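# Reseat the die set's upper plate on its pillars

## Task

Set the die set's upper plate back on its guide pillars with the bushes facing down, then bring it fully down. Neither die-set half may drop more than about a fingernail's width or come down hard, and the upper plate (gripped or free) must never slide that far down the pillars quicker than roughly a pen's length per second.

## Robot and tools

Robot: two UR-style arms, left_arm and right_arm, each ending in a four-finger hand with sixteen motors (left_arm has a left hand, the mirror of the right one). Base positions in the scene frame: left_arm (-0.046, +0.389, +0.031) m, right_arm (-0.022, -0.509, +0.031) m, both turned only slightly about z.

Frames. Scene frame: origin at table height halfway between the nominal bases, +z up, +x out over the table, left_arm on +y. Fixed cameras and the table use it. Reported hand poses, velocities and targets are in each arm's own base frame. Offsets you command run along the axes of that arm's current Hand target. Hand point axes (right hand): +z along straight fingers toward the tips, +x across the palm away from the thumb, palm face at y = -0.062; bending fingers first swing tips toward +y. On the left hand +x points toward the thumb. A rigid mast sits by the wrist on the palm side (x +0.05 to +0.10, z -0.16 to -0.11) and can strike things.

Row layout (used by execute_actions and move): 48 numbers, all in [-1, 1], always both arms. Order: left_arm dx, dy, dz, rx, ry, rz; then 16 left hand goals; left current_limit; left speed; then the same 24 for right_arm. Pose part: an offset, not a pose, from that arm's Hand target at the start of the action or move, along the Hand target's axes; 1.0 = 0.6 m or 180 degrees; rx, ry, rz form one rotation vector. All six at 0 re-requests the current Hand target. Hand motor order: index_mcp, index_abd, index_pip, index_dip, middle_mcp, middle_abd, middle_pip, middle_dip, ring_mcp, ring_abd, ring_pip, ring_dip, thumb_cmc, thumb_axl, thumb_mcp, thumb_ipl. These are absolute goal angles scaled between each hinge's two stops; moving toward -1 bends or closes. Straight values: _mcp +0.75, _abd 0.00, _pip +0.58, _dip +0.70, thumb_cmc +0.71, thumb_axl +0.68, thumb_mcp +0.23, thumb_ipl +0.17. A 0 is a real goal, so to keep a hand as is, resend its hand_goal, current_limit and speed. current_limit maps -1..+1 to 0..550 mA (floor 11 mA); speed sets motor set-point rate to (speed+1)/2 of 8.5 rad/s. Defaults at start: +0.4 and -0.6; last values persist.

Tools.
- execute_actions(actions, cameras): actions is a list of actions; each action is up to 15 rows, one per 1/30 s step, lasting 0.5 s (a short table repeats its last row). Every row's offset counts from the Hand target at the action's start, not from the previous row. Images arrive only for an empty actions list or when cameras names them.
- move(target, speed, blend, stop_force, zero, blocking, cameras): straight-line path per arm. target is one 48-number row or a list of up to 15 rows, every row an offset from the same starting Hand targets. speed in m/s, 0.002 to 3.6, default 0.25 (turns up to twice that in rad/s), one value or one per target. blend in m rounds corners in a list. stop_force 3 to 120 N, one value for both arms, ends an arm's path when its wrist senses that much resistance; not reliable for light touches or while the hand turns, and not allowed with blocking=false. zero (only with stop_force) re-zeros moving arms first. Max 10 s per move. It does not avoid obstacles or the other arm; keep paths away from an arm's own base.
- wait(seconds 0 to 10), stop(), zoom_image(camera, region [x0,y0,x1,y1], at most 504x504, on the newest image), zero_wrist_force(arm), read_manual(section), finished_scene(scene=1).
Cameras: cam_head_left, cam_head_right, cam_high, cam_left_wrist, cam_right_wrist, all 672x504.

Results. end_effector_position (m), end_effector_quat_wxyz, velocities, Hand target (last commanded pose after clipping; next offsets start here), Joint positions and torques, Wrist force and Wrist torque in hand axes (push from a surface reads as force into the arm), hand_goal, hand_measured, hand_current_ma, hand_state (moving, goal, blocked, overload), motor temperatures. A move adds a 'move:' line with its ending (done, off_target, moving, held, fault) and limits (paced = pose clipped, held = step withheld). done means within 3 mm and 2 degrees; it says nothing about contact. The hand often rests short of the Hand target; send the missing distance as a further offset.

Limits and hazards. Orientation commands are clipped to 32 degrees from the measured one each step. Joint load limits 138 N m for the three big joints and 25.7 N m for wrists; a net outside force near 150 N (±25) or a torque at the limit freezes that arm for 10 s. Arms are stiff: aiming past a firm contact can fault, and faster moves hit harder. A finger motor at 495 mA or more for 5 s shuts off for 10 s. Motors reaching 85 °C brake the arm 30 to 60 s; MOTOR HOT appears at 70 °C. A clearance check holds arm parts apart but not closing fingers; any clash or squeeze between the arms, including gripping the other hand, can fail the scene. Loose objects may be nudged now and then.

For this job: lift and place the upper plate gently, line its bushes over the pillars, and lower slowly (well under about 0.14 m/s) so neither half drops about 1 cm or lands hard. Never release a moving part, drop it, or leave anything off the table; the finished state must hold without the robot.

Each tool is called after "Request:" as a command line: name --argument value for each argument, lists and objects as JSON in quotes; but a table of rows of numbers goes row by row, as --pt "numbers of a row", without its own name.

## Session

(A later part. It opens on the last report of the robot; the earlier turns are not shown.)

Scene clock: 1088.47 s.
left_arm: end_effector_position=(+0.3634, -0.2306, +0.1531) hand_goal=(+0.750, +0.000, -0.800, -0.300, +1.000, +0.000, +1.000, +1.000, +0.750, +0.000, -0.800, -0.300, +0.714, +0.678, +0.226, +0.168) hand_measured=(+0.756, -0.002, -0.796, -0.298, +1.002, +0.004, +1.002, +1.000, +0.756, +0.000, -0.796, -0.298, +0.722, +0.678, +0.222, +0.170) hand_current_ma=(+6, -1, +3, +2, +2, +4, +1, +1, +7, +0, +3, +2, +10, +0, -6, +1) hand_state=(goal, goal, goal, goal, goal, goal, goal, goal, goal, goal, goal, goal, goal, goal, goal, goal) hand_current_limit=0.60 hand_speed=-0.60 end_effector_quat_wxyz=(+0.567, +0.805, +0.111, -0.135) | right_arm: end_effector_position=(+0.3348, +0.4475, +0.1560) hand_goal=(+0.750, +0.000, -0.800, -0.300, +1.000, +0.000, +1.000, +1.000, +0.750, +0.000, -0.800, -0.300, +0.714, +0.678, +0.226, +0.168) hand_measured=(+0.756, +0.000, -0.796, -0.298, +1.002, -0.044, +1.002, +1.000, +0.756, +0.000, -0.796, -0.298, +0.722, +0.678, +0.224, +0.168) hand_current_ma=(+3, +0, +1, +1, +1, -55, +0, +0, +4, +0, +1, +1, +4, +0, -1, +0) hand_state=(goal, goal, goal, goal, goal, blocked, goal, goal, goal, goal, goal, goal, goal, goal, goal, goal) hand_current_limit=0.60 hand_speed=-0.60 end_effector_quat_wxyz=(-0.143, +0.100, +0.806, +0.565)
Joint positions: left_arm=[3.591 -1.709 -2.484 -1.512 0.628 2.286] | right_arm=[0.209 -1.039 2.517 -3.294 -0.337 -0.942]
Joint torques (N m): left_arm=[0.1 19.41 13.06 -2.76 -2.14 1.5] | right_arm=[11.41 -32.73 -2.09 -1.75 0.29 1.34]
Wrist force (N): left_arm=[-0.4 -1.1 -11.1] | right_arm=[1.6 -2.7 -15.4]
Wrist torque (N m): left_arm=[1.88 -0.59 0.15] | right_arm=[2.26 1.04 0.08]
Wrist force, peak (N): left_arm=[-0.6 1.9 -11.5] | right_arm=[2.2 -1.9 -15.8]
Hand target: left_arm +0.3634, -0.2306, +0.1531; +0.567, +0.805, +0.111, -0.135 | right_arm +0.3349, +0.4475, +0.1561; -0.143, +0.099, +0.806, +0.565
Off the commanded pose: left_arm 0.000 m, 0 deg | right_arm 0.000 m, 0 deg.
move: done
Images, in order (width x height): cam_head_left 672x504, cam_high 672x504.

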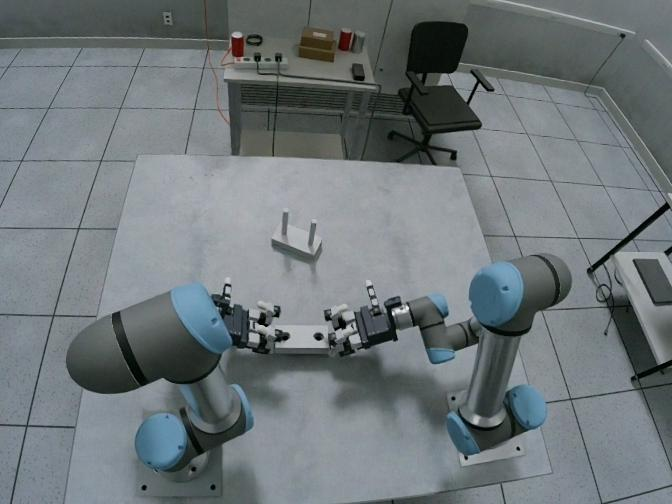

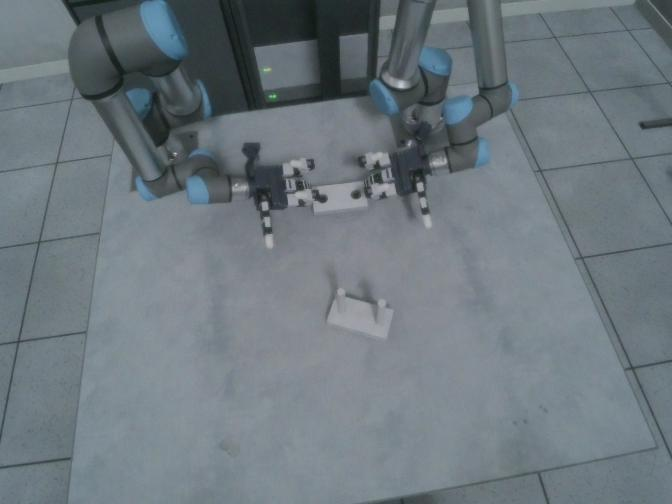

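Request:
move --target '[-0.00242,-0.00748,0.00273,0,0,0,0.75,0,-0.8,-0.3,1,0,1,1,0.75,0,-0.8,-0.3,0.714,0.678,0.226,0.168,0.6,-0.6,0.00242,-0.00748,0.00273,0,0,0,0.75,0,-0.8,-0.3,1,0,1,1,0.75,0,-0.8,-0.3,0.714,0.678,0.226,0.168,0.6,-0.6]' --speed 0.012 --cameras '["cam_high", "cam_head_left"]'

Request:
zoom_image --camera "cam_high" --region '[305, 175, 375, 225]'

Request:
zoom_image --camera "cam_head_left" --region '[250, 300, 350, 370]'

Scene clock: 1092.13 s.
left_arm: end_effector_position=(+0.3604, -0.2307, +0.1491) hand_goal=(+0.750, +0.000, -0.800, -0.300, +1.000, +0.000, +1.000, +1.000, +0.750, +0.000, -0.800, -0.300, +0.714, +0.678, +0.226, +0.168) hand_measured=(+0.756, -0.002, -0.796, -0.298, +1.002, +0.002, +1.002, +1.000, +0.756, +0.000, -0.796, -0.298, +0.722, +0.678, +0.222, +0.170) hand_current_ma=(+6, -1, +3, +2, +2, +2, +1, +1, +7, +0, +3, +2, +10, +0, -6, +1) hand_state=(goal, goal, goal, goal, goal, goal, goal, goal, goal, goal, goal, goal, goal, goal, goal, goal) hand_current_limit=0.60 hand_speed=-0.60 end_effector_quat_wxyz=(+0.567, +0.805, +0.111, -0.135) | right_arm: end_effector_position=(+0.3318, +0.4475, +0.1520) hand_goal=(+0.750, +0.000, -0.800, -0.300, +1.000, +0.000, +1.000, +1.000, +0.750, +0.000, -0.800, -0.300, +0.714, +0.678, +0.226, +0.168) hand_measured=(+0.756, +0.000, -0.796, -0.298, +1.002, -0.054, +1.002, +1.000, +0.756, +0.000, -0.796, -0.298, +0.722, +0.678, +0.224, +0.168) hand_current_ma=(+3, +0, +1, +1, +0, -76, +0, +0, +4, +0, +1, +1, +4, +0, -1, +0) hand_state=(goal, goal, goal, goal, goal, blocked, goal, goal, goal, goal, goal, goal, goal, goal, goal, goal) hand_current_limit=0.60 hand_speed=-0.60 end_effector_quat_wxyz=(-0.143, +0.100, +0.806, +0.565)
Joint positions: left_arm=[3.595 -1.716 -2.495 -1.497 0.631 2.29] | right_arm=[0.211 -1.022 2.523 -3.321 -0.337 -0.937]
Joint torques (N m): left_arm=[-0.08 19.56 13.08 -2.97 -2.75 1.61] | right_arm=[11.24 -32.35 -0.08 -1.57 -0.29 1.28]
Wrist force (N): left_arm=[-0.3 -3.8 -10.6] | right_arm=[2.7 -0.2 -16.1]
Wrist torque (N m): left_arm=[1.94 -0.58 0.26] | right_arm=[2.15 1.08 0.21]
Wrist force, peak (N): left_arm=[-1.0 -0.3 -12.4] | right_arm=[2.0 -2.0 -16.8]
Hand target: left_arm +0.3604, -0.2307, +0.1491; +0.567, +0.805, +0.111, -0.135 | right_arm +0.3319, +0.4475, +0.1521; -0.143, +0.099, +0.806, +0.565
Off the commanded pose: left_arm 0.000 m, 0 deg | right_arm 0.000 m, 0 deg.
move: done
Images, in order (width x height): cam_head_left 672x504, cam_high 672x504.

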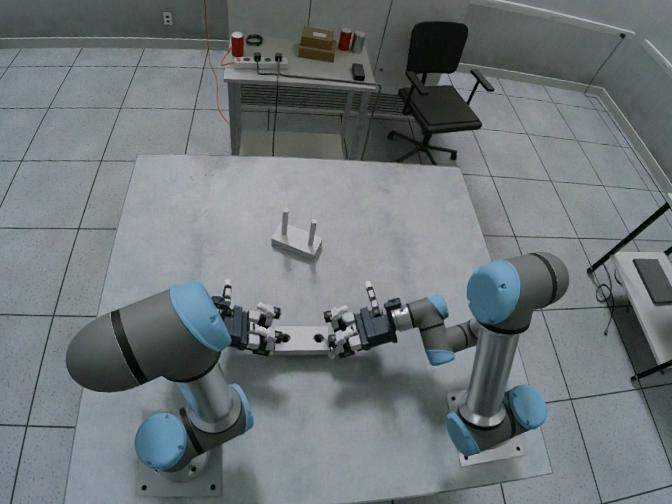

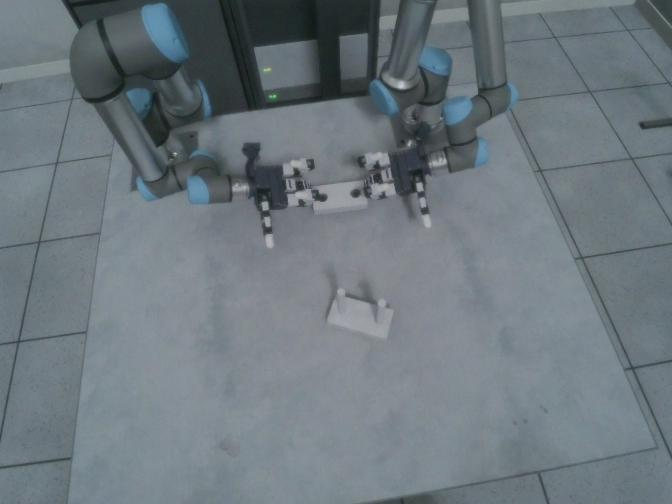

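Scaled by 7.200 from the camera's 672x504 image, which has a finer 960x720 frame.

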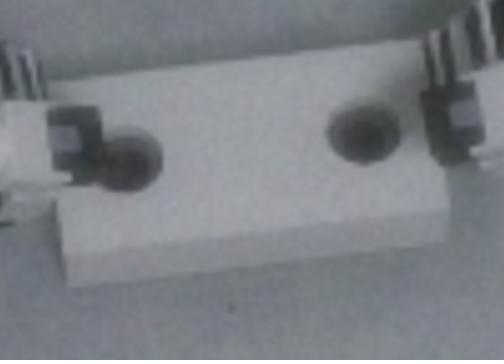

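Scaled by 5.040 from the camera's 672x504 image, which has a finer 960x720 frame.

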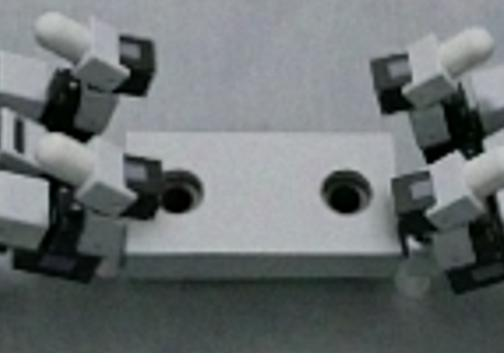

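Request:
move --target '[-0.00064,-0.00522,0.0019,0,0,0,0.75,0,-0.8,-0.3,1,0,1,1,0.75,0,-0.8,-0.3,0.714,0.678,0.226,0.168,0.6,-0.6,0.00064,-0.00522,0.0019,0,0,0,0.75,0,-0.8,-0.3,1,0,1,1,0.75,0,-0.8,-0.3,0.714,0.678,0.226,0.168,0.6,-0.6]' --speed 0.012 --cameras '["cam_high", "cam_head_left"]'

Request:
zoom_image --camera "cam_high" --region '[305, 175, 375, 225]'

Request:
zoom_image --camera "cam_head_left" --region '[250, 300, 350, 370]'

Scene clock: 1095.17 s.
left_arm: end_effector_position=(+0.3589, -0.2308, +0.1461) hand_goal=(+0.750, +0.000, -0.800, -0.300, +1.000, +0.000, +1.000, +1.000, +0.750, +0.000, -0.800, -0.300, +0.714, +0.678, +0.226, +0.168) hand_measured=(+0.756, -0.002, -0.796, -0.298, +1.002, +0.008, +1.002, +1.000, +0.756, +0.000, -0.796, -0.298, +0.722, +0.678, +0.222, +0.170) hand_current_ma=(+6, -1, +3, +2, +2, +8, +1, +1, +7, +0, +3, +2, +10, +0, -6, +1) hand_state=(goal, goal, goal, goal, goal, goal, goal, goal, goal, goal, goal, goal, goal, goal, goal, goal) hand_current_limit=0.60 hand_speed=-0.60 end_effector_quat_wxyz=(+0.567, +0.805, +0.111, -0.135) | right_arm: end_effector_position=(+0.3304, +0.4475, +0.1491) hand_goal=(+0.750, +0.000, -0.800, -0.300, +1.000, +0.000, +1.000, +1.000, +0.750, +0.000, -0.800, -0.300, +0.714, +0.678, +0.226, +0.168) hand_measured=(+0.756, +0.000, -0.796, -0.298, +1.002, -0.056, +1.002, +1.000, +0.756, +0.000, -0.796, -0.298, +0.722, +0.678, +0.224, +0.168) hand_current_ma=(+3, +0, +1, +1, +0, -78, +0, +0, +4, +0, +1, +1, +4, +0, -1, +0) hand_state=(goal, goal, goal, goal, goal, blocked, goal, goal, goal, goal, goal, goal, goal, goal, goal, goal) hand_current_limit=0.60 hand_speed=-0.60 end_effector_quat_wxyz=(-0.143, +0.100, +0.806, +0.565)
Joint positions: left_arm=[3.597 -1.723 -2.501 -1.485 0.633 2.292] | right_arm=[0.212 -1.009 2.525 -3.339 -0.337 -0.934]
Joint torques (N m): left_arm=[4.08 19.22 9.45 -1.79 -2.23 2.23] | right_arm=[11.7 -29.81 5.54 -2.21 -0.4 1.52]
Wrist force (N): left_arm=[0.1 -5.6 -9.9] | right_arm=[2.3 0.7 -15.5]
Wrist torque (N m): left_arm=[1.96 -0.53 0.36] | right_arm=[2.02 1.03 0.18]
Wrist force, peak (N): left_arm=[0.0 -4.3 -11.2] | right_arm=[4.1 0.8 -17.4]
Hand target: left_arm +0.3589, -0.2308, +0.1461; +0.567, +0.805, +0.111, -0.135 | right_arm +0.3304, +0.4475, +0.1491; -0.143, +0.099, +0.806, +0.565
Off the commanded pose: left_arm 0.000 m, 0 deg | right_arm 0.000 m, 0 deg.
move: done
Images, in order (width x height): cam_head_left 672x504, cam_high 672x504.

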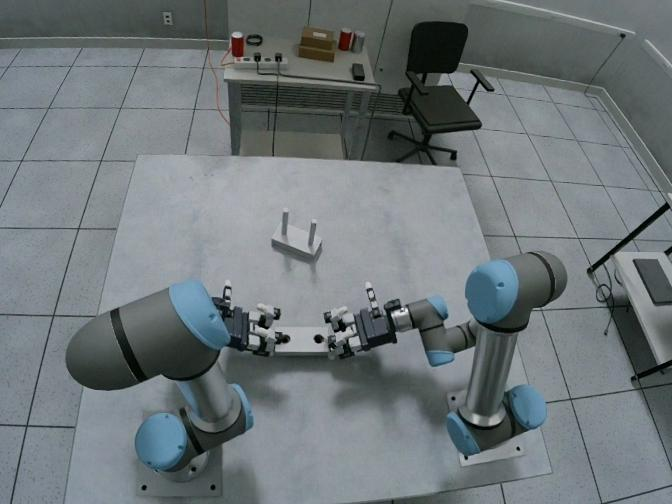

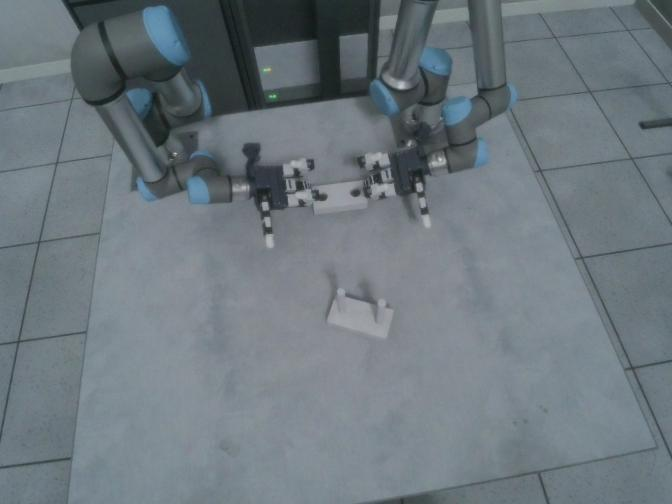

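Scaled by 7.200 from the camera's 672x504 image, which has a finer 960x720 frame.

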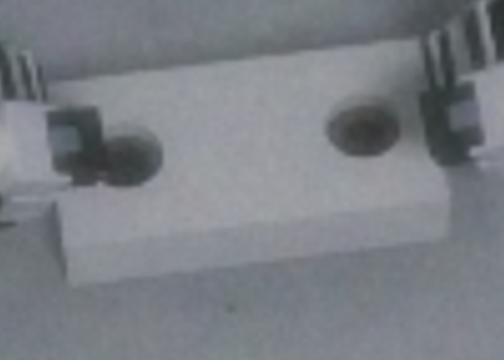

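Scaled by 5.040 from the camera's 672x504 image, which has a finer 960x720 frame.

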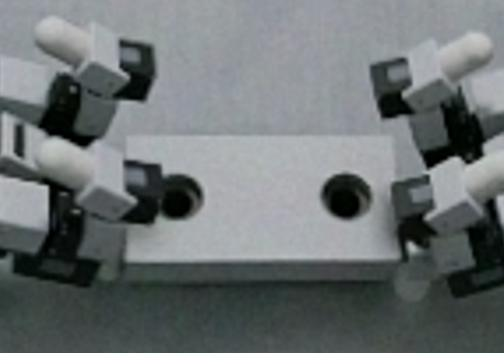

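Request:
move --pt "0.00057 -0.00147 0.00054 0 0 0 0.75 0 -0.8 -0.3 1 0 1 1 0.75 0 -0.8 -0.3 0.714 0.678 0.226 0.168 0.6 -0.6 -0.00057 -0.00147 0.00054 0 0 0 0.75 0 -0.8 -0.3 1 0 1 1 0.75 0 -0.8 -0.3 0.714 0.678 0.226 0.168 0.6 -0.6" --pt "0.00057 -0.00632 -0.01279 0 0 0 0.75 0 -0.8 -0.3 1 0 1 1 0.75 0 -0.8 -0.3 0.714 0.678 0.226 0.168 0.6 -0.6 -0.00057 -0.00632 -0.01279 0 0 0 0.75 0 -0.8 -0.3 1 0 1 1 0.75 0 -0.8 -0.3 0.714 0.678 0.226 0.168 0.6 -0.6" --speed 0.01 --cameras '["cam_high", "cam_head_left", "cam_left_wrist", "cam_right_wrist"]'

Request:
zoom_image --camera "cam_high" --region '[305, 175, 375, 225]'

Request:
zoom_image --camera "cam_head_left" --region '[250, 300, 350, 370]'

Scene clock: 1100.53 s.
left_arm: end_effector_position=(+0.3587, -0.2222, +0.1452) hand_goal=(+0.750, +0.000, -0.800, -0.300, +1.000, +0.000, +1.000, +1.000, +0.750, +0.000, -0.800, -0.300, +0.714, +0.678, +0.226, +0.168) hand_measured=(+0.756, -0.002, -0.796, -0.298, +1.000, +0.006, +1.000, +1.000, +0.756, +0.000, -0.796, -0.298, +0.722, +0.678, +0.222, +0.170) hand_current_ma=(+6, -1, +3, +2, +0, +6, +0, +0, +7, +0, +3, +2, +10, +0, -6, +1) hand_state=(goal, goal, goal, goal, goal, goal, goal, goal, goal, goal, goal, goal, goal, goal, goal, goal) hand_current_limit=0.60 hand_speed=-0.60 end_effector_quat_wxyz=(+0.567, +0.805, +0.111, -0.135) | right_arm: end_effector_position=(+0.3304, +0.4390, +0.1481) hand_goal=(+0.750, +0.000, -0.800, -0.300, +1.000, +0.000, +1.000, +1.000, +0.750, +0.000, -0.800, -0.300, +0.714, +0.678, +0.226, +0.168) hand_measured=(+0.756, +0.000, -0.796, -0.298, +1.000, -0.002, +1.000, +1.000, +0.756, +0.000, -0.796, -0.298, +0.722, +0.678, +0.224, +0.168) hand_current_ma=(+3, +0, +1, +1, +0, +0, +0, +0, +4, +0, +1, +1, +4, +0, -1, +0) hand_state=(goal, goal, goal, goal, goal, goal, goal, goal, goal, goal, goal, goal, goal, goal, goal, goal) hand_current_limit=0.60 hand_speed=-0.60 end_effector_quat_wxyz=(-0.143, +0.100, +0.806, +0.565)
Joint positions: left_arm=[3.622 -1.727 -2.496 -1.505 0.654 2.314] | right_arm=[0.187 -1.034 2.543 -3.263 -0.332 -1.007]
Joint torques (N m): left_arm=[-11.05 29.29 10.69 2.59 -2.44 -1.7] | right_arm=[7.98 -21.65 -8.76 -3.77 2.47 1.6]
Wrist force (N): left_arm=[0.2 3.2 2.5] | right_arm=[-2.3 0.5 -0.7]
Wrist torque (N m): left_arm=[-0.36 -0.35 0.12] | right_arm=[-0.09 0.31 -0.23]
Wrist force, peak (N): left_arm=[0.3 -6.4 -10.1] | right_arm=[2.9 1.4 -16.1]
Hand target: left_arm +0.3587, -0.2223, +0.1451; +0.567, +0.805, +0.111, -0.135 | right_arm +0.3304, +0.4390, +0.1481; -0.143, +0.099, +0.806, +0.565
Off the commanded pose: left_arm 0.000 m, 0 deg | right_arm 0.000 m, 0 deg.
move: done
Images, in order (width x height): cam_head_left 672x504, cam_high 672x504, cam_left_wrist 672x504, cam_right_wrist 672x504.

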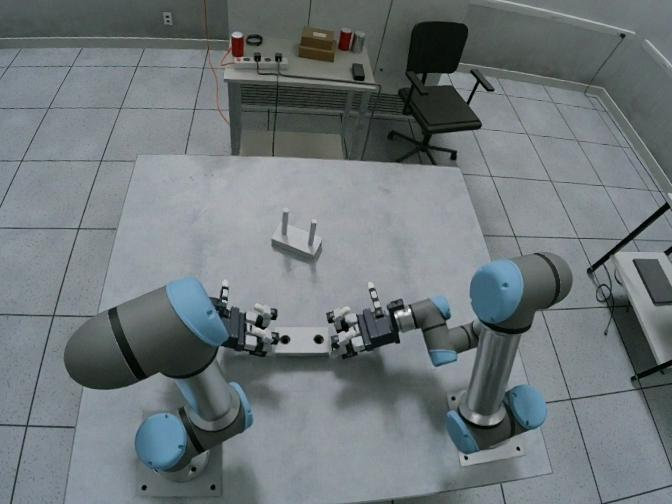

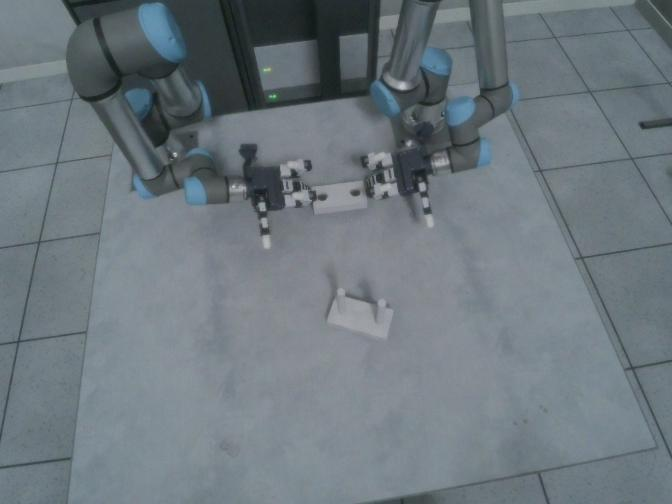

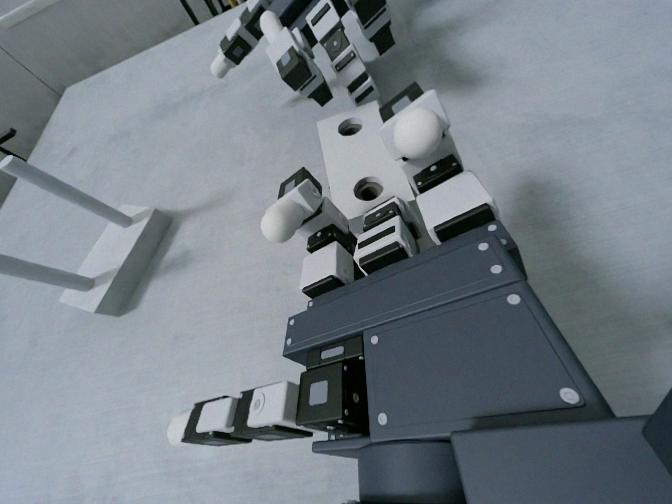

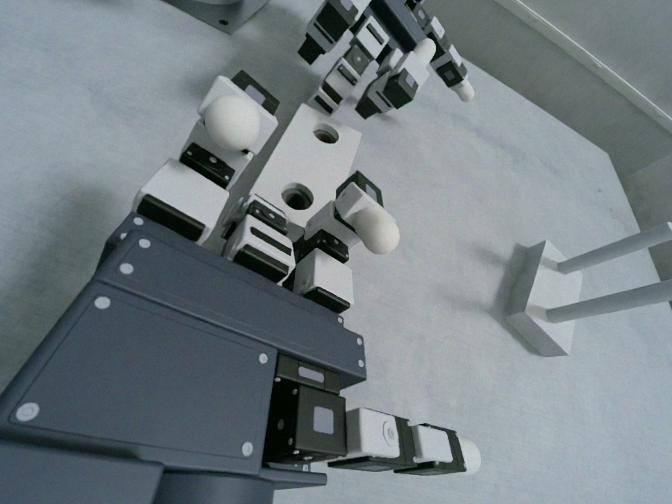

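Scaled by 7.200 from the camera's 672x504 image, which has a finer 960x720 frame.

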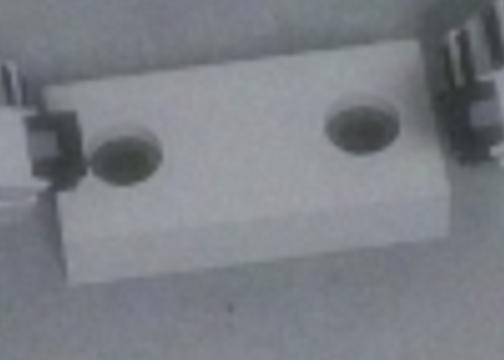

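Scaled by 5.040 from the camera's 672x504 image, which has a finer 960x720 frame.

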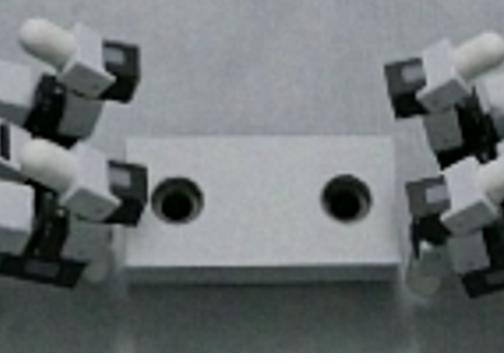

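Request:
move --pt "0 -0.0057 -0.01567 0 0 0 0.75 0 -0.8 -0.3 1 0 1 1 0.75 0 -0.8 -0.3 0.714 0.678 0.226 0.168 0.6 -0.6 0 -0.0057 -0.01567 0 0 0 0.75 0 -0.8 -0.3 1 0 1 1 0.75 0 -0.8 -0.3 0.714 0.678 0.226 0.168 0.6 -0.6" --pt "-0.0513 0.11544 -0.09521 0 0 0 0.75 0 -0.8 -0.3 1 0 1 1 0.75 0 -0.8 -0.3 0.714 0.678 0.226 0.168 0.6 -0.6 0.0513 0.11544 -0.09521 0 0 0 0.75 0 -0.8 -0.3 1 0 1 1 0.75 0 -0.8 -0.3 0.714 0.678 0.226 0.168 0.6 -0.6" --speed 0.08 --blend 0.005

Scene clock: 1136.60 s.
left_arm: end_effector_position=(+0.3579, -0.1922, +0.2352) hand_goal=(+0.750, +0.000, -0.800, -0.300, +1.000, +0.000, +1.000, +1.000, +0.750, +0.000, -0.800, -0.300, +0.714, +0.678, +0.226, +0.168) hand_measured=(+0.756, -0.002, -0.796, -0.298, +1.000, +0.006, +1.000, +1.000, +0.756, +0.000, -0.796, -0.298, +0.722, +0.678, +0.222, +0.170) hand_current_ma=(+6, -1, +3, +2, +0, +6, +0, +0, +7, +0, +3, +2, +10, +0, -6, +1) hand_state=(goal, goal, goal, goal, goal, goal, goal, goal, goal, goal, goal, goal, goal, goal, goal, goal) hand_current_limit=0.60 hand_speed=-0.60 end_effector_quat_wxyz=(+0.567, +0.805, +0.111, -0.134) | right_arm: end_effector_position=(+0.3306, +0.4089, +0.2382) hand_goal=(+0.750, +0.000, -0.800, -0.300, +1.000, +0.000, +1.000, +1.000, +0.750, +0.000, -0.800, -0.300, +0.714, +0.678, +0.226, +0.168) hand_measured=(+0.756, +0.000, -0.796, -0.298, +1.000, -0.002, +1.000, +1.000, +0.756, +0.000, -0.796, -0.298, +0.722, +0.678, +0.224, +0.168) hand_current_ma=(+3, +0, +1, +1, +0, +0, +0, +0, +4, +0, +1, +1, +4, +0, -1, +0) hand_state=(goal, goal, goal, goal, goal, goal, goal, goal, goal, goal, goal, goal, goal, goal, goal, goal) hand_current_limit=0.60 hand_speed=-0.60 end_effector_quat_wxyz=(-0.142, +0.099, +0.807, +0.565)
Joint positions: left_arm=[3.709 -1.479 -2.376 -1.925 0.729 2.383] | right_arm=[0.097 -1.525 2.547 -2.513 -0.328 -1.285]
Joint torques (N m): left_arm=[-11.93 8.31 14.75 -0.09 -2.26 -2.46] | right_arm=[3.49 -17.8 -5.82 -3.34 1.17 1.46]
Wrist force (N): left_arm=[0.1 3.4 2.3] | right_arm=[-2.3 0.8 -0.6]
Wrist torque (N m): left_arm=[-0.31 -0.34 0.11] | right_arm=[-0.01 0.36 -0.28]
Wrist force, peak (N): left_arm=[0.1 3.5 3.7] | right_arm=[-2.8 1.3 -0.9]
Hand target: left_arm +0.3579, -0.1922, +0.2352; +0.567, +0.805, +0.111, -0.135 | right_arm +0.3305, +0.4090, +0.2381; -0.143, +0.099, +0.806, +0.565
Off the commanded pose: left_arm 0.000 m, 0 deg | right_arm 0.000 m, 0 deg.
move: done

Request:
move --target '[-0.0797,-0.0137,0.0165,0.00303,0.0217,0.1104,1,0,1,1,1,0,1,1,0.75,0,-0.8,-0.3,0.714,0.678,0.226,0.168,0.6,-0.6,0.0651,-0.0112,0.0183,-0.00303,-0.0544,-0.0984,1,0,1,1,1,0,1,1,0.75,0,-0.8,-0.3,0.714,0.678,0.226,0.168,0.6,-0.6]' --speed 0.1 --cameras '["all"]'

Request:
zoom_image --camera "cam_high" --region '[280, 140, 400, 240]'

Request:
zoom_image --camera "cam_head_left" --region '[230, 280, 370, 380]'

Scene clock: 1146.60 s.
left_arm: end_effector_position=(+0.3094, -0.2000, +0.2411) hand_goal=(+1.000, +0.000, +1.000, +1.000, +1.000, +0.000, +1.000, +1.000, +0.750, +0.000, -0.800, -0.300, +0.714, +0.678, +0.226, +0.168) hand_measured=(+1.000, -0.002, +0.998, +0.998, +1.000, +0.004, +1.000, +1.000, +0.756, +0.000, -0.796, -0.298, +0.722, +0.678, +0.222, +0.170) hand_current_ma=(+0, -1, -2, -2, +0, +3, +0, +0, +7, +0, +3, +2, +10, +0, -6, +1) hand_state=(goal, goal, goal, goal, goal, goal, goal, goal, goal, goal, goal, goal, goal, goal, goal, goal) hand_current_limit=0.60 hand_speed=-0.60 end_effector_quat_wxyz=(+0.574, +0.819, -0.011, -0.008) | right_arm: end_effector_position=(+0.2902, +0.4170, +0.2419) hand_goal=(+1.000, +0.000, +1.000, +1.000, +1.000, +0.000, +1.000, +1.000, +0.750, +0.000, -0.800, -0.300, +0.714, +0.678, +0.226, +0.168) hand_measured=(+1.000, +0.000, +0.998, +0.998, +1.000, -0.002, +1.000, +1.000, +0.756, +0.000, -0.796, -0.298, +0.722, +0.678, +0.224, +0.168) hand_current_ma=(+0, +0, -1, -1, +0, +0, +0, +0, +4, +0, +1, +1, +4, +0, -1, +0) hand_state=(goal, goal, goal, goal, goal, goal, goal, goal, goal, goal, goal, goal, goal, goal, goal, goal) hand_current_limit=0.60 hand_speed=-0.60 end_effector_quat_wxyz=(+0.015, +0.023, +0.819, +0.574)
Joint positions: left_arm=[3.76 -1.369 -2.477 -1.895 0.722 2.717] | right_arm=[0.152 -1.321 2.672 -3.435 -0.403 -1.02]
Joint torques (N m): left_arm=[-10.47 -2.81 21.69 -1.85 0.01 -1.49] | right_arm=[1.29 -27.79 -18.28 -1.29 3.38 -1.17]
Wrist force (N): left_arm=[0.9 3.3 2.2] | right_arm=[-2.8 0.6 -0.2]
Wrist torque (N m): left_arm=[-0.36 -0.21 0.39] | right_arm=[-0.12 0.26 -0.26]
Wrist force, peak (N): left_arm=[0.3 3.5 2.6] | right_arm=[-3.1 0.9 -0.3]
Hand target: left_arm +0.3094, -0.2001, +0.2411; +0.574, +0.819, -0.011, -0.008 | right_arm +0.2903, +0.4170, +0.2421; +0.016, +0.023, +0.819, +0.574
Off the commanded pose: left_arm 0.000 m, 0 deg | right_arm 0.000 m, 0 deg.
move: done

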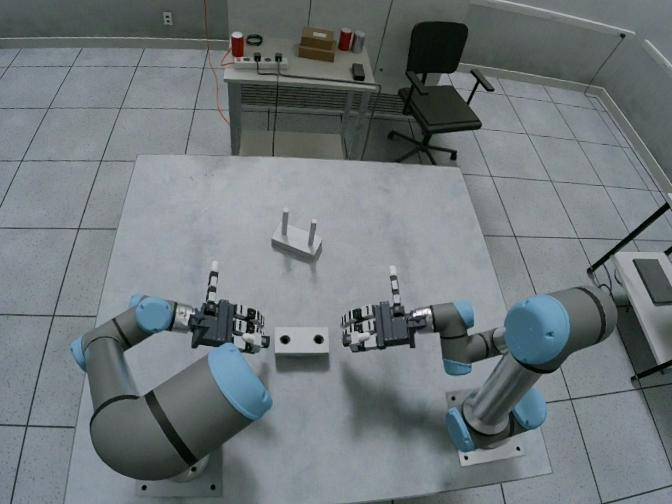

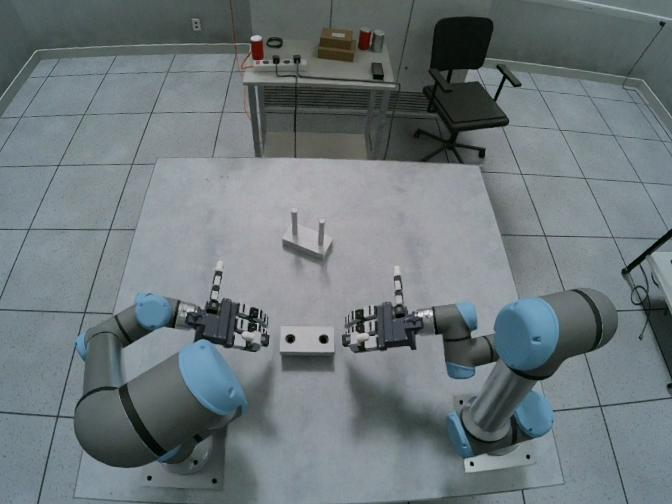

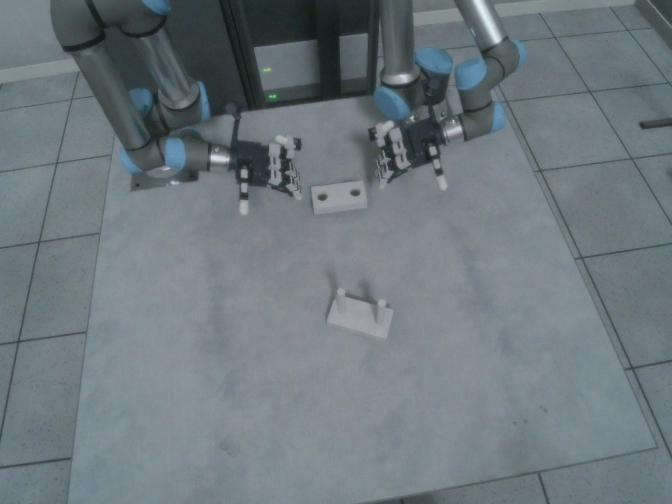

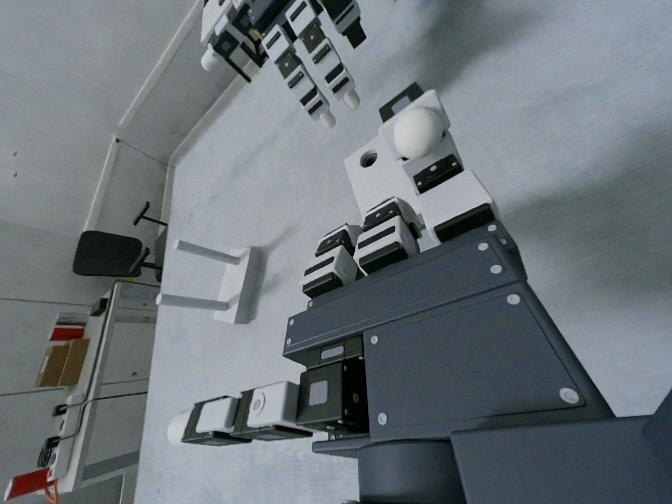

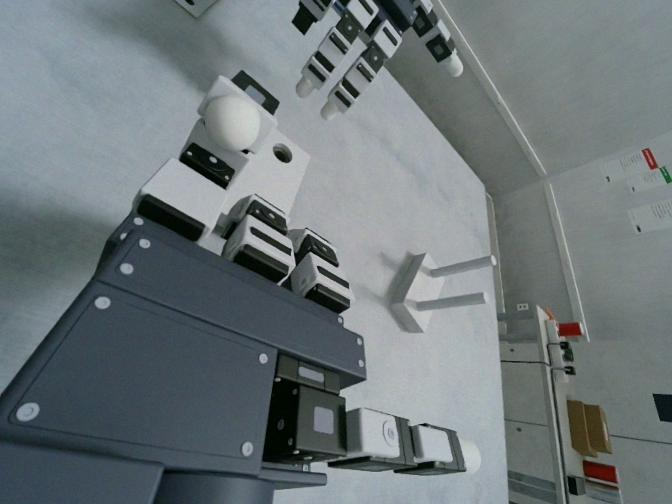

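Scaled by 4.200 from the camera's 672x504 image, which has a finer 960x720 frame.

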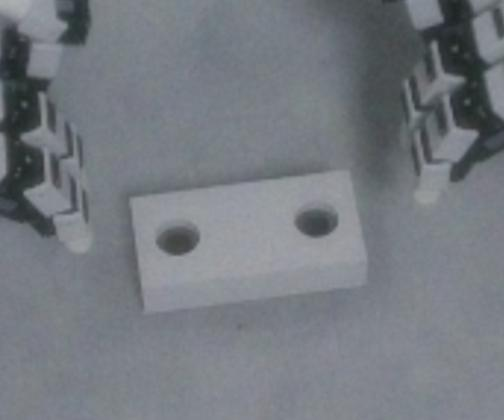

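Scaled by 3.600 from the camera's 672x504 image, which has a finer 960x720 frame.

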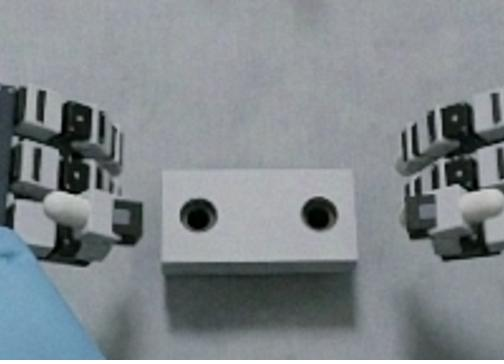

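Request:
move --target '[0.004,-0.0805,0.0708,0,0,0,1,0,1,1,1,0,1,1,0.75,0,-0.8,-0.3,0.714,0.678,0.226,0.168,0.6,-0.6,0.0048,-0.0803,0.0708,0,0,0,1,0,1,1,1,0,1,1,0.75,0,-0.8,-0.3,0.714,0.678,0.226,0.168,0.6,-0.6]' --speed 0.06 --cameras '["cam_high", "cam_head_left"]'

Request:
zoom_image --camera "cam_high" --region '[280, 140, 400, 240]'

Request:
zoom_image --camera "cam_head_left" --region '[230, 280, 370, 380]'

Scene clock: 1161.60 s.
left_arm: end_effector_position=(+0.3111, -0.2236, +0.1812) hand_goal=(+1.000, +0.000, +1.000, +1.000, +1.000, +0.000, +1.000, +1.000, +0.750, +0.000, -0.800, -0.300, +0.714, +0.678, +0.226, +0.168) hand_measured=(+1.000, -0.002, +0.998, +0.998, +1.000, +0.004, +1.000, +1.000, +0.756, +0.000, -0.796, -0.298, +0.722, +0.678, +0.222, +0.170) hand_current_ma=(+0, -1, -2, -2, +0, +3, +0, +0, +7, +0, +3, +2, +10, +0, -6, +1) hand_state=(goal, goal, goal, goal, goal, goal, goal, goal, goal, goal, goal, goal, goal, goal, goal, goal) hand_current_limit=0.60 hand_speed=-0.60 end_effector_quat_wxyz=(+0.574, +0.819, -0.011, -0.008) | right_arm: end_effector_position=(+0.2887, +0.4406, +0.1823) hand_goal=(+1.000, +0.000, +1.000, +1.000, +1.000, +0.000, +1.000, +1.000, +0.750, +0.000, -0.800, -0.300, +0.714, +0.678, +0.226, +0.168) hand_measured=(+1.000, +0.000, +0.998, +0.998, +1.000, -0.002, +1.000, +1.000, +0.756, +0.000, -0.796, -0.298, +0.722, +0.678, +0.224, +0.168) hand_current_ma=(+0, +0, -1, -1, +0, +0, +0, +0, +4, +0, +1, +1, +4, +0, -1, +0) hand_state=(goal, goal, goal, goal, goal, goal, goal, goal, goal, goal, goal, goal, goal, goal, goal, goal) hand_current_limit=0.60 hand_speed=-0.60 end_effector_quat_wxyz=(+0.016, +0.023, +0.819, +0.574)
Joint positions: left_arm=[3.682 -1.545 -2.573 -1.571 0.657 2.651] | right_arm=[0.235 -0.958 2.609 -3.887 -0.449 -0.854]
Joint torques (N m): left_arm=[10.61 17.2 16.61 0.62 0.78 2.57] | right_arm=[-9.84 -23.1 13.18 -2.1 3.05 -1.24]
Wrist force (N): left_arm=[0.8 3.2 2.1] | right_arm=[-2.5 1.3 0.1]
Wrist torque (N m): left_arm=[-0.41 -0.23 0.30] | right_arm=[-0.05 0.31 -0.25]
Wrist force, peak (N): left_arm=[1.2 3.4 2.3] | right_arm=[-3.1 1.4 -0.6]
Hand target: left_arm +0.3111, -0.2236, +0.1812; +0.574, +0.819, -0.011, -0.008 | right_arm +0.2887, +0.4406, +0.1823; +0.016, +0.023, +0.819, +0.574
Off the commanded pose: left_arm 0.000 m, 0 deg | right_arm 0.000 m, 0 deg.
move: done
Images, in order (width x height): cam_head_left 672x504, cam_high 672x504.

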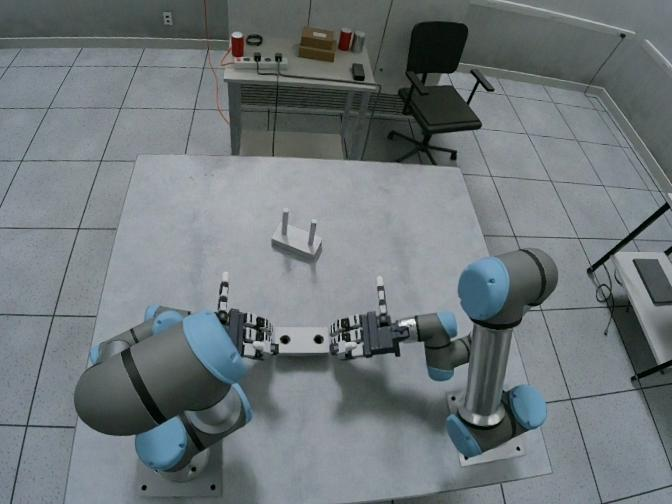

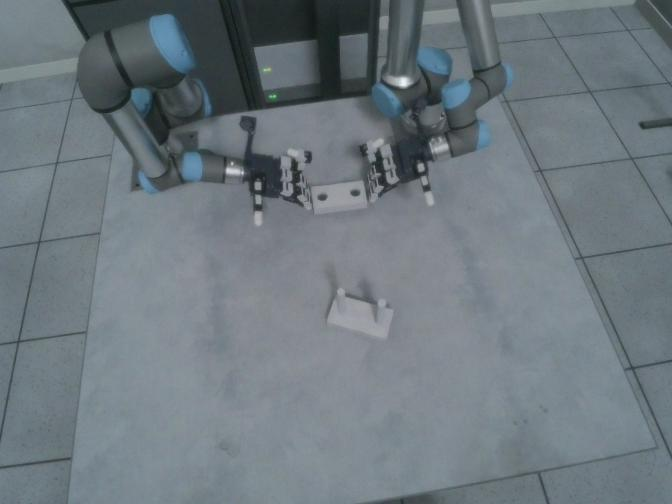

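Scaled by 4.200 from the camera's 672x504 image, which has a finer 960x720 frame.

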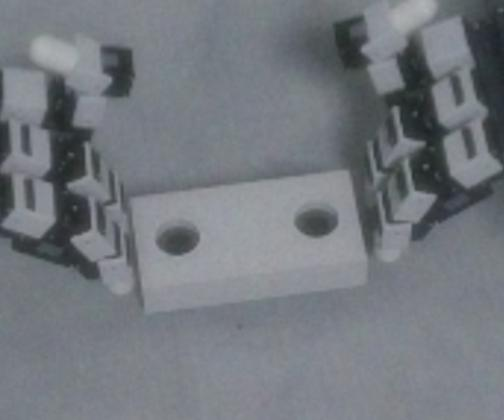

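Scaled by 3.600 from the camera's 672x504 image, which has a finer 960x720 frame.

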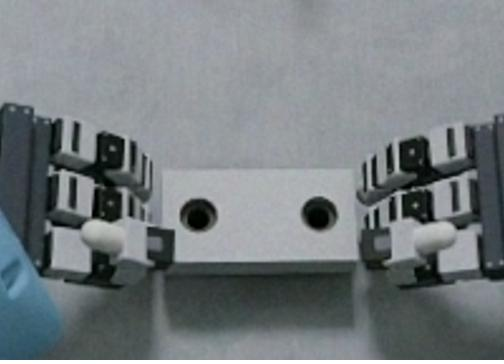

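Request:
move --pt "-0.0035 0 0 0 0 0 1 0 1 1 1 0 1 1 0.75 0 -0.8 -0.3 0.714 0.678 0.226 0.168 0.6 -0.6 0.0035 0 0 0 0 0 1 0 1 1 1 0 1 1 0.75 0 -0.8 -0.3 0.714 0.678 0.226 0.168 0.6 -0.6" --pt "-0.0035 0.00684 0.0188 0 0 0 1 0 1 1 1 0 1 1 0.75 0 -0.8 -0.3 0.714 0.678 0.226 0.168 0.6 -0.6 0.0035 0.00684 0.0188 0 0 0 1 0 1 1 1 0 1 1 0.75 0 -0.8 -0.3 0.714 0.678 0.226 0.168 0.6 -0.6" --speed 0.01 --stop_force 6 --cameras '["cam_high"]'

Request:
zoom_image --camera "cam_high" --region '[280, 140, 400, 240]'

Scene clock: 1169.73 s.
left_arm: end_effector_position=(+0.3089, -0.2301, +0.1812) hand_goal=(+1.000, +0.000, +1.000, +1.000, +1.000, +0.000, +1.000, +1.000, +0.750, +0.000, -0.800, -0.300, +0.714, +0.678, +0.226, +0.168) hand_measured=(+1.000, +0.002, +1.000, +1.000, +1.000, +0.004, +1.000, +1.000, +0.756, +0.000, -0.796, -0.298, +0.722, +0.678, +0.222, +0.170) hand_current_ma=(+1, +2, +0, +0, +0, +4, +0, +0, +7, +0, +3, +2, +10, +0, -6, +1) hand_state=(goal, goal, goal, goal, goal, goal, goal, goal, goal, goal, goal, goal, goal, goal, goal, goal) hand_current_limit=0.60 hand_speed=-0.60 end_effector_quat_wxyz=(+0.574, +0.819, -0.011, -0.008) | right_arm: end_effector_position=(+0.2870, +0.4470, +0.1823) hand_goal=(+1.000, +0.000, +1.000, +1.000, +1.000, +0.000, +1.000, +1.000, +0.750, +0.000, -0.800, -0.300, +0.714, +0.678, +0.226, +0.168) hand_measured=(+1.000, -0.002, +1.000, +1.000, +1.000, -0.008, +1.000, +1.000, +0.756, +0.000, -0.796, -0.298, +0.722, +0.678, +0.224, +0.168) hand_current_ma=(+0, -1, +0, +0, +0, -3, +0, +0, +4, +0, +1, +1, +4, +0, -1, +0) hand_state=(goal, goal, goal, goal, goal, goal, goal, goal, goal, goal, goal, goal, goal, goal, goal, goal) hand_current_limit=0.60 hand_speed=-0.60 end_effector_quat_wxyz=(+0.016, +0.023, +0.819, +0.574)
Joint positions: left_arm=[3.665 -1.538 -2.583 -1.556 0.643 2.635] | right_arm=[0.257 -0.948 2.594 -3.919 -0.463 -0.814]
Joint torques (N m): left_arm=[9.47 -0.42 16.52 -1.03 -0.44 2.65] | right_arm=[-9.72 -34.5 12.9 -1.66 3.33 1.69]
Wrist force (N): left_arm=[1.0 4.6 -4.7] | right_arm=[-2.3 1.8 -3.8]
Wrist torque (N m): left_arm=[0.59 -0.05 0.30] | right_arm=[0.61 0.45 -0.14]
Wrist force, peak (N): left_arm=[1.2 5.9 -12.2] | right_arm=[-1.6 3.3 -11.3]
Hand target: left_arm +0.3089, -0.2301, +0.1812; +0.574, +0.819, -0.011, -0.008 (not the last commanded pose) | right_arm +0.2870, +0.4470, +0.1823; +0.016, +0.023, +0.819, +0.574 (not the last commanded pose)
Off the commanded pose: left_arm 0.005 m, 0 deg | right_arm 0.006 m, 0 deg.
move: contact (left_arm, right_arm); path passed 1 of 2 targets
Images, in order (width x height): cam_high 672x504.

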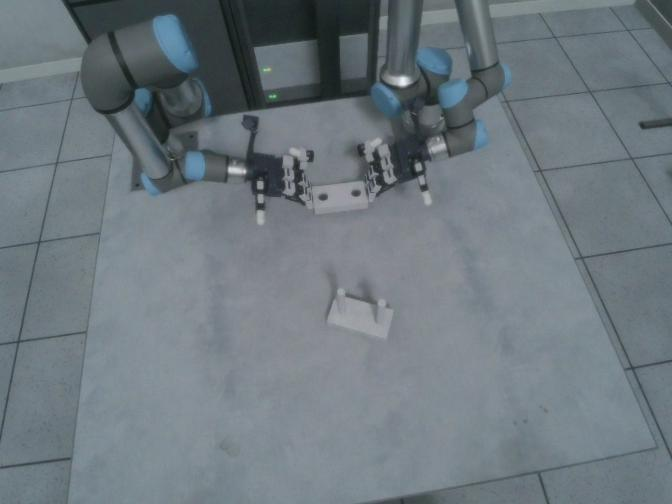

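Scaled by 4.200 from the camera's 672x504 image, which has a finer 960x720 frame.

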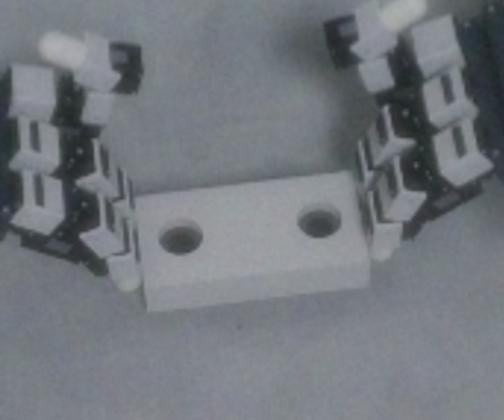

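Request:
move --target '[0,0.00057,0.00157,0,0,0,1,0,1,1,1,0,1,1,0.75,0,-0.8,-0.3,0.714,0.678,0.226,0.168,0.6,-0.6,0,0.00057,0.00157,0,0,0,1,0,1,1,1,0,1,1,0.75,0,-0.8,-0.3,0.714,0.678,0.226,0.168,0.6,-0.6]' --speed 0.01

Scene clock: 1172.40 s.
left_arm: end_effector_position=(+0.3089, -0.2311, +0.1812) hand_goal=(+1.000, +0.000, +1.000, +1.000, +1.000, +0.000, +1.000, +1.000, +0.750, +0.000, -0.800, -0.300, +0.714, +0.678, +0.226, +0.168) hand_measured=(+1.002, +0.000, +1.002, +1.000, +1.002, +0.004, +1.000, +1.000, +0.756, +0.000, -0.796, -0.298, +0.722, +0.678, +0.222, +0.170) hand_current_ma=(+1, +0, +1, +0, +1, +3, +0, +0, +7, +0, +3, +2, +10, +0, -6, +1) hand_state=(goal, goal, goal, goal, goal, goal, goal, goal, goal, goal, goal, goal, goal, goal, goal, goal) hand_current_limit=0.60 hand_speed=-0.60 end_effector_quat_wxyz=(+0.574, +0.819, -0.011, -0.008) | right_arm: end_effector_position=(+0.2870, +0.4480, +0.1823) hand_goal=(+1.000, +0.000, +1.000, +1.000, +1.000, +0.000, +1.000, +1.000, +0.750, +0.000, -0.800, -0.300, +0.714, +0.678, +0.226, +0.168) hand_measured=(+1.002, -0.006, +1.000, +1.000, +1.002, -0.010, +1.002, +1.000, +0.756, +0.000, -0.796, -0.298, +0.722, +0.678, +0.224, +0.168) hand_current_ma=(+0, -2, +0, +0, +1, -5, +0, +0, +4, +0, +1, +1, +4, +0, -1, +0) hand_state=(goal, goal, goal, goal, goal, goal, goal, goal, goal, goal, goal, goal, goal, goal, goal, goal) hand_current_limit=0.60 hand_speed=-0.60 end_effector_quat_wxyz=(+0.016, +0.023, +0.819, +0.574)
Joint positions: left_arm=[3.662 -1.537 -2.584 -1.553 0.64 2.632] | right_arm=[0.26 -0.946 2.591 -3.922 -0.466 -0.808]
Joint torques (N m): left_arm=[-20.36 17.25 -5.41 -0.9 -1.21 -2.19] | right_arm=[14.85 -10.86 -14.54 -1.67 0.64 0.89]
Wrist force (N): left_arm=[0.7 10.0 -31.6] | right_arm=[-2.0 5.7 -33.4]
Wrist torque (N m): left_arm=[4.35 0.00 0.37] | right_arm=[4.92 0.69 -0.10]
Wrist force, peak (N): left_arm=[0.5 11.4 -31.8] | right_arm=[-1.5 6.6 -34.1]
Hand target: left_arm +0.3088, -0.2311, +0.1812; +0.574, +0.819, -0.011, -0.008 | right_arm +0.2870, +0.4480, +0.1823; +0.016, +0.023, +0.819, +0.574
Off the commanded pose: left_arm 0.000 m, 0 deg | right_arm 0.000 m, 0 deg.
move: done

Request:
move --pt "0 0.00014 0.00039 0 0 0 1 0 1 1 1 0 1 1 0.75 0 -0.8 -0.3 0.714 0.678 0.226 0.168 0.6 -0.6 0 0.00014 0.00039 0 0 0 1 0 1 1 1 0 1 1 0.75 0 -0.8 -0.3 0.714 0.678 0.226 0.168 0.6 -0.6" --pt "0 0.01581 -0.00531 0 0 0 1 0 1 1 1 0 1 1 0.75 0 -0.8 -0.3 0.714 0.678 0.226 0.168 0.6 -0.6 0 0.01581 -0.00531 0 0 0 1 0 1 1 1 0 1 1 0.75 0 -0.8 -0.3 0.714 0.678 0.226 0.168 0.6 -0.6" --speed 0.02 --cameras '["cam_high", "cam_head_left"]'

Request:
zoom_image --camera "cam_high" --region '[280, 140, 400, 240]'

Request:
zoom_image --camera "cam_head_left" --region '[230, 280, 370, 380]'

Scene clock: 1178.03 s.
left_arm: end_effector_position=(+0.3088, -0.2313, +0.1913) hand_goal=(+1.000, +0.000, +1.000, +1.000, +1.000, +0.000, +1.000, +1.000, +0.750, +0.000, -0.800, -0.300, +0.714, +0.678, +0.226, +0.168) hand_measured=(+1.002, +0.008, +1.002, +1.000, +1.002, +0.012, +1.002, +1.000, +0.756, +0.000, -0.796, -0.298, +0.722, +0.678, +0.222, +0.170) hand_current_ma=(+3, +9, +1, +1, +2, +13, +1, +0, +7, +0, +3, +2, +10, +0, -6, +1) hand_state=(goal, goal, goal, goal, goal, goal, goal, goal, goal, goal, goal, goal, goal, goal, goal, goal) hand_current_limit=0.60 hand_speed=-0.60 end_effector_quat_wxyz=(+0.574, +0.819, -0.011, -0.008) end_effector_velocity=(+0.001, +0.001, -0.001) end_effector_angular_velocity=(+0.001, -0.001, +0.002) | right_arm: end_effector_position=(+0.2870, +0.4483, +0.1923) hand_goal=(+1.000, +0.000, +1.000, +1.000, +1.000, +0.000, +1.000, +1.000, +0.750, +0.000, -0.800, -0.300, +0.714, +0.678, +0.226, +0.168) hand_measured=(+1.002, -0.008, +1.002, +1.000, +1.002, -0.012, +1.002, +1.002, +0.756, +0.000, -0.796, -0.298, +0.722, +0.678, +0.224, +0.168) hand_current_ma=(+1, -4, +0, +0, +1, -7, +1, +0, +4, +0, +1, +1, +4, +0, -1, +0) hand_state=(goal, goal, goal, goal, goal, goal, goal, goal, goal, goal, goal, goal, goal, goal, goal, goal) hand_current_limit=0.60 hand_speed=-0.60 end_effector_quat_wxyz=(+0.015, +0.023, +0.819, +0.574) end_effector_velocity=(+0.000, +0.000, +0.000) end_effector_angular_velocity=(+0.001, -0.002, +0.000)
Joint positions: left_arm=[3.661 -1.501 -2.573 -1.6 0.639 2.631] | right_arm=[0.261 -0.991 2.596 -3.882 -0.466 -0.807]
Joint velocities: left_arm=[0.002 -0.003 -0.001 0.005 0 0] | right_arm=[-0.001 0.002 0.001 -0.005 0 0]
Joint torques (N m): left_arm=[-3.13 -0.3 0.8 -1.47 -3.36 1.66] | right_arm=[0.87 -18.58 2.37 -5.86 7.12 -1.68]
Wrist force (N): left_arm=[2.2 -15.0 -20.3] | right_arm=[-2.1 -17.0 -22.2]
Wrist torque (N m): left_arm=[3.98 -0.08 0.56] | right_arm=[4.33 0.54 -0.14]
Wrist force, peak (N): left_arm=[0.3 13.1 -40.6] | right_arm=[-1.6 9.3 -43.5]
Hand target: left_arm +0.3088, -0.2313, +0.1912; +0.574, +0.819, -0.011, -0.008 | right_arm +0.2870, +0.4483, +0.1923; +0.016, +0.023, +0.819, +0.574
Off the commanded pose: left_arm 0.000 m, 0 deg | right_arm 0.000 m, 0 deg.
move: done
Images, in order (width x height): cam_head_left 672x504, cam_high 672x504.

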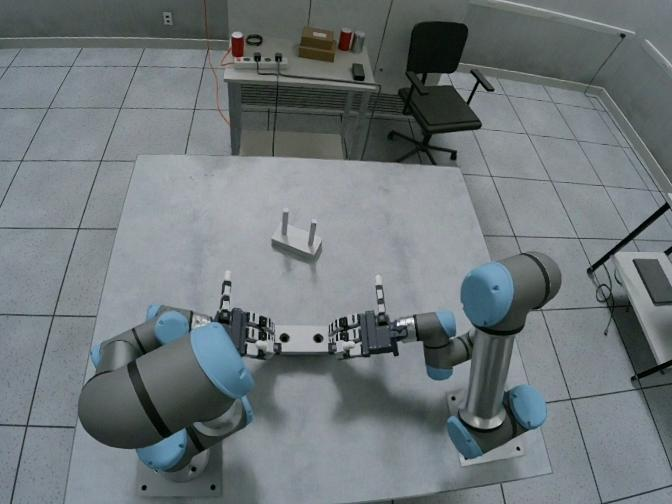

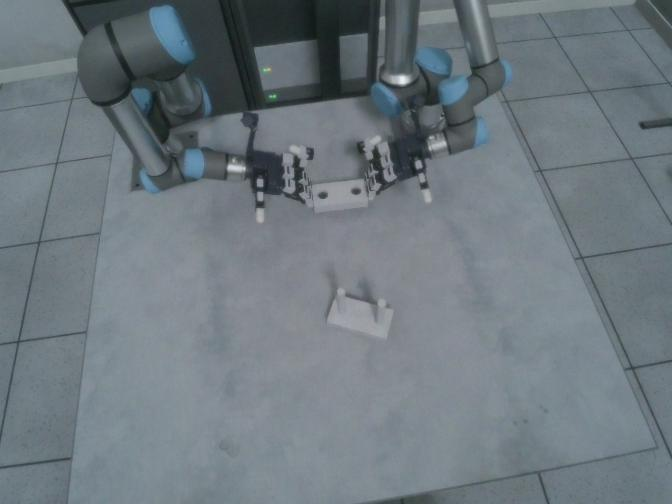

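Scaled by 4.200 from the camera's 672x504 image, which has a finer 960x720 frame.

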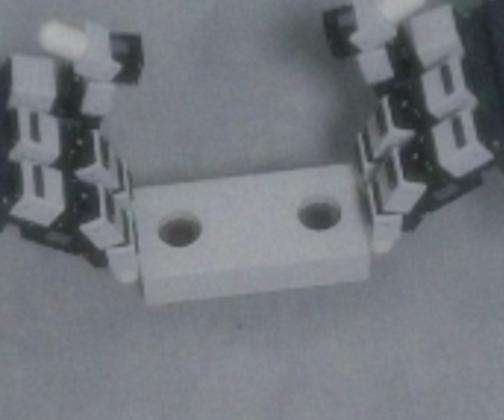

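Scaled by 3.600 from the camera's 672x504 image, which has a finer 960x720 frame.

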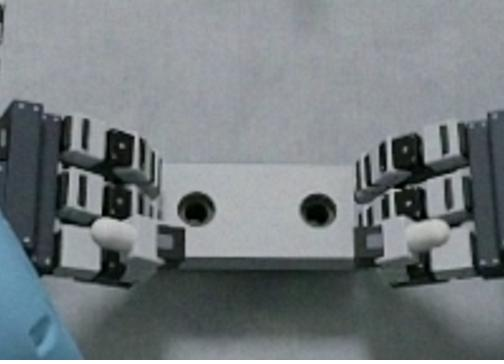

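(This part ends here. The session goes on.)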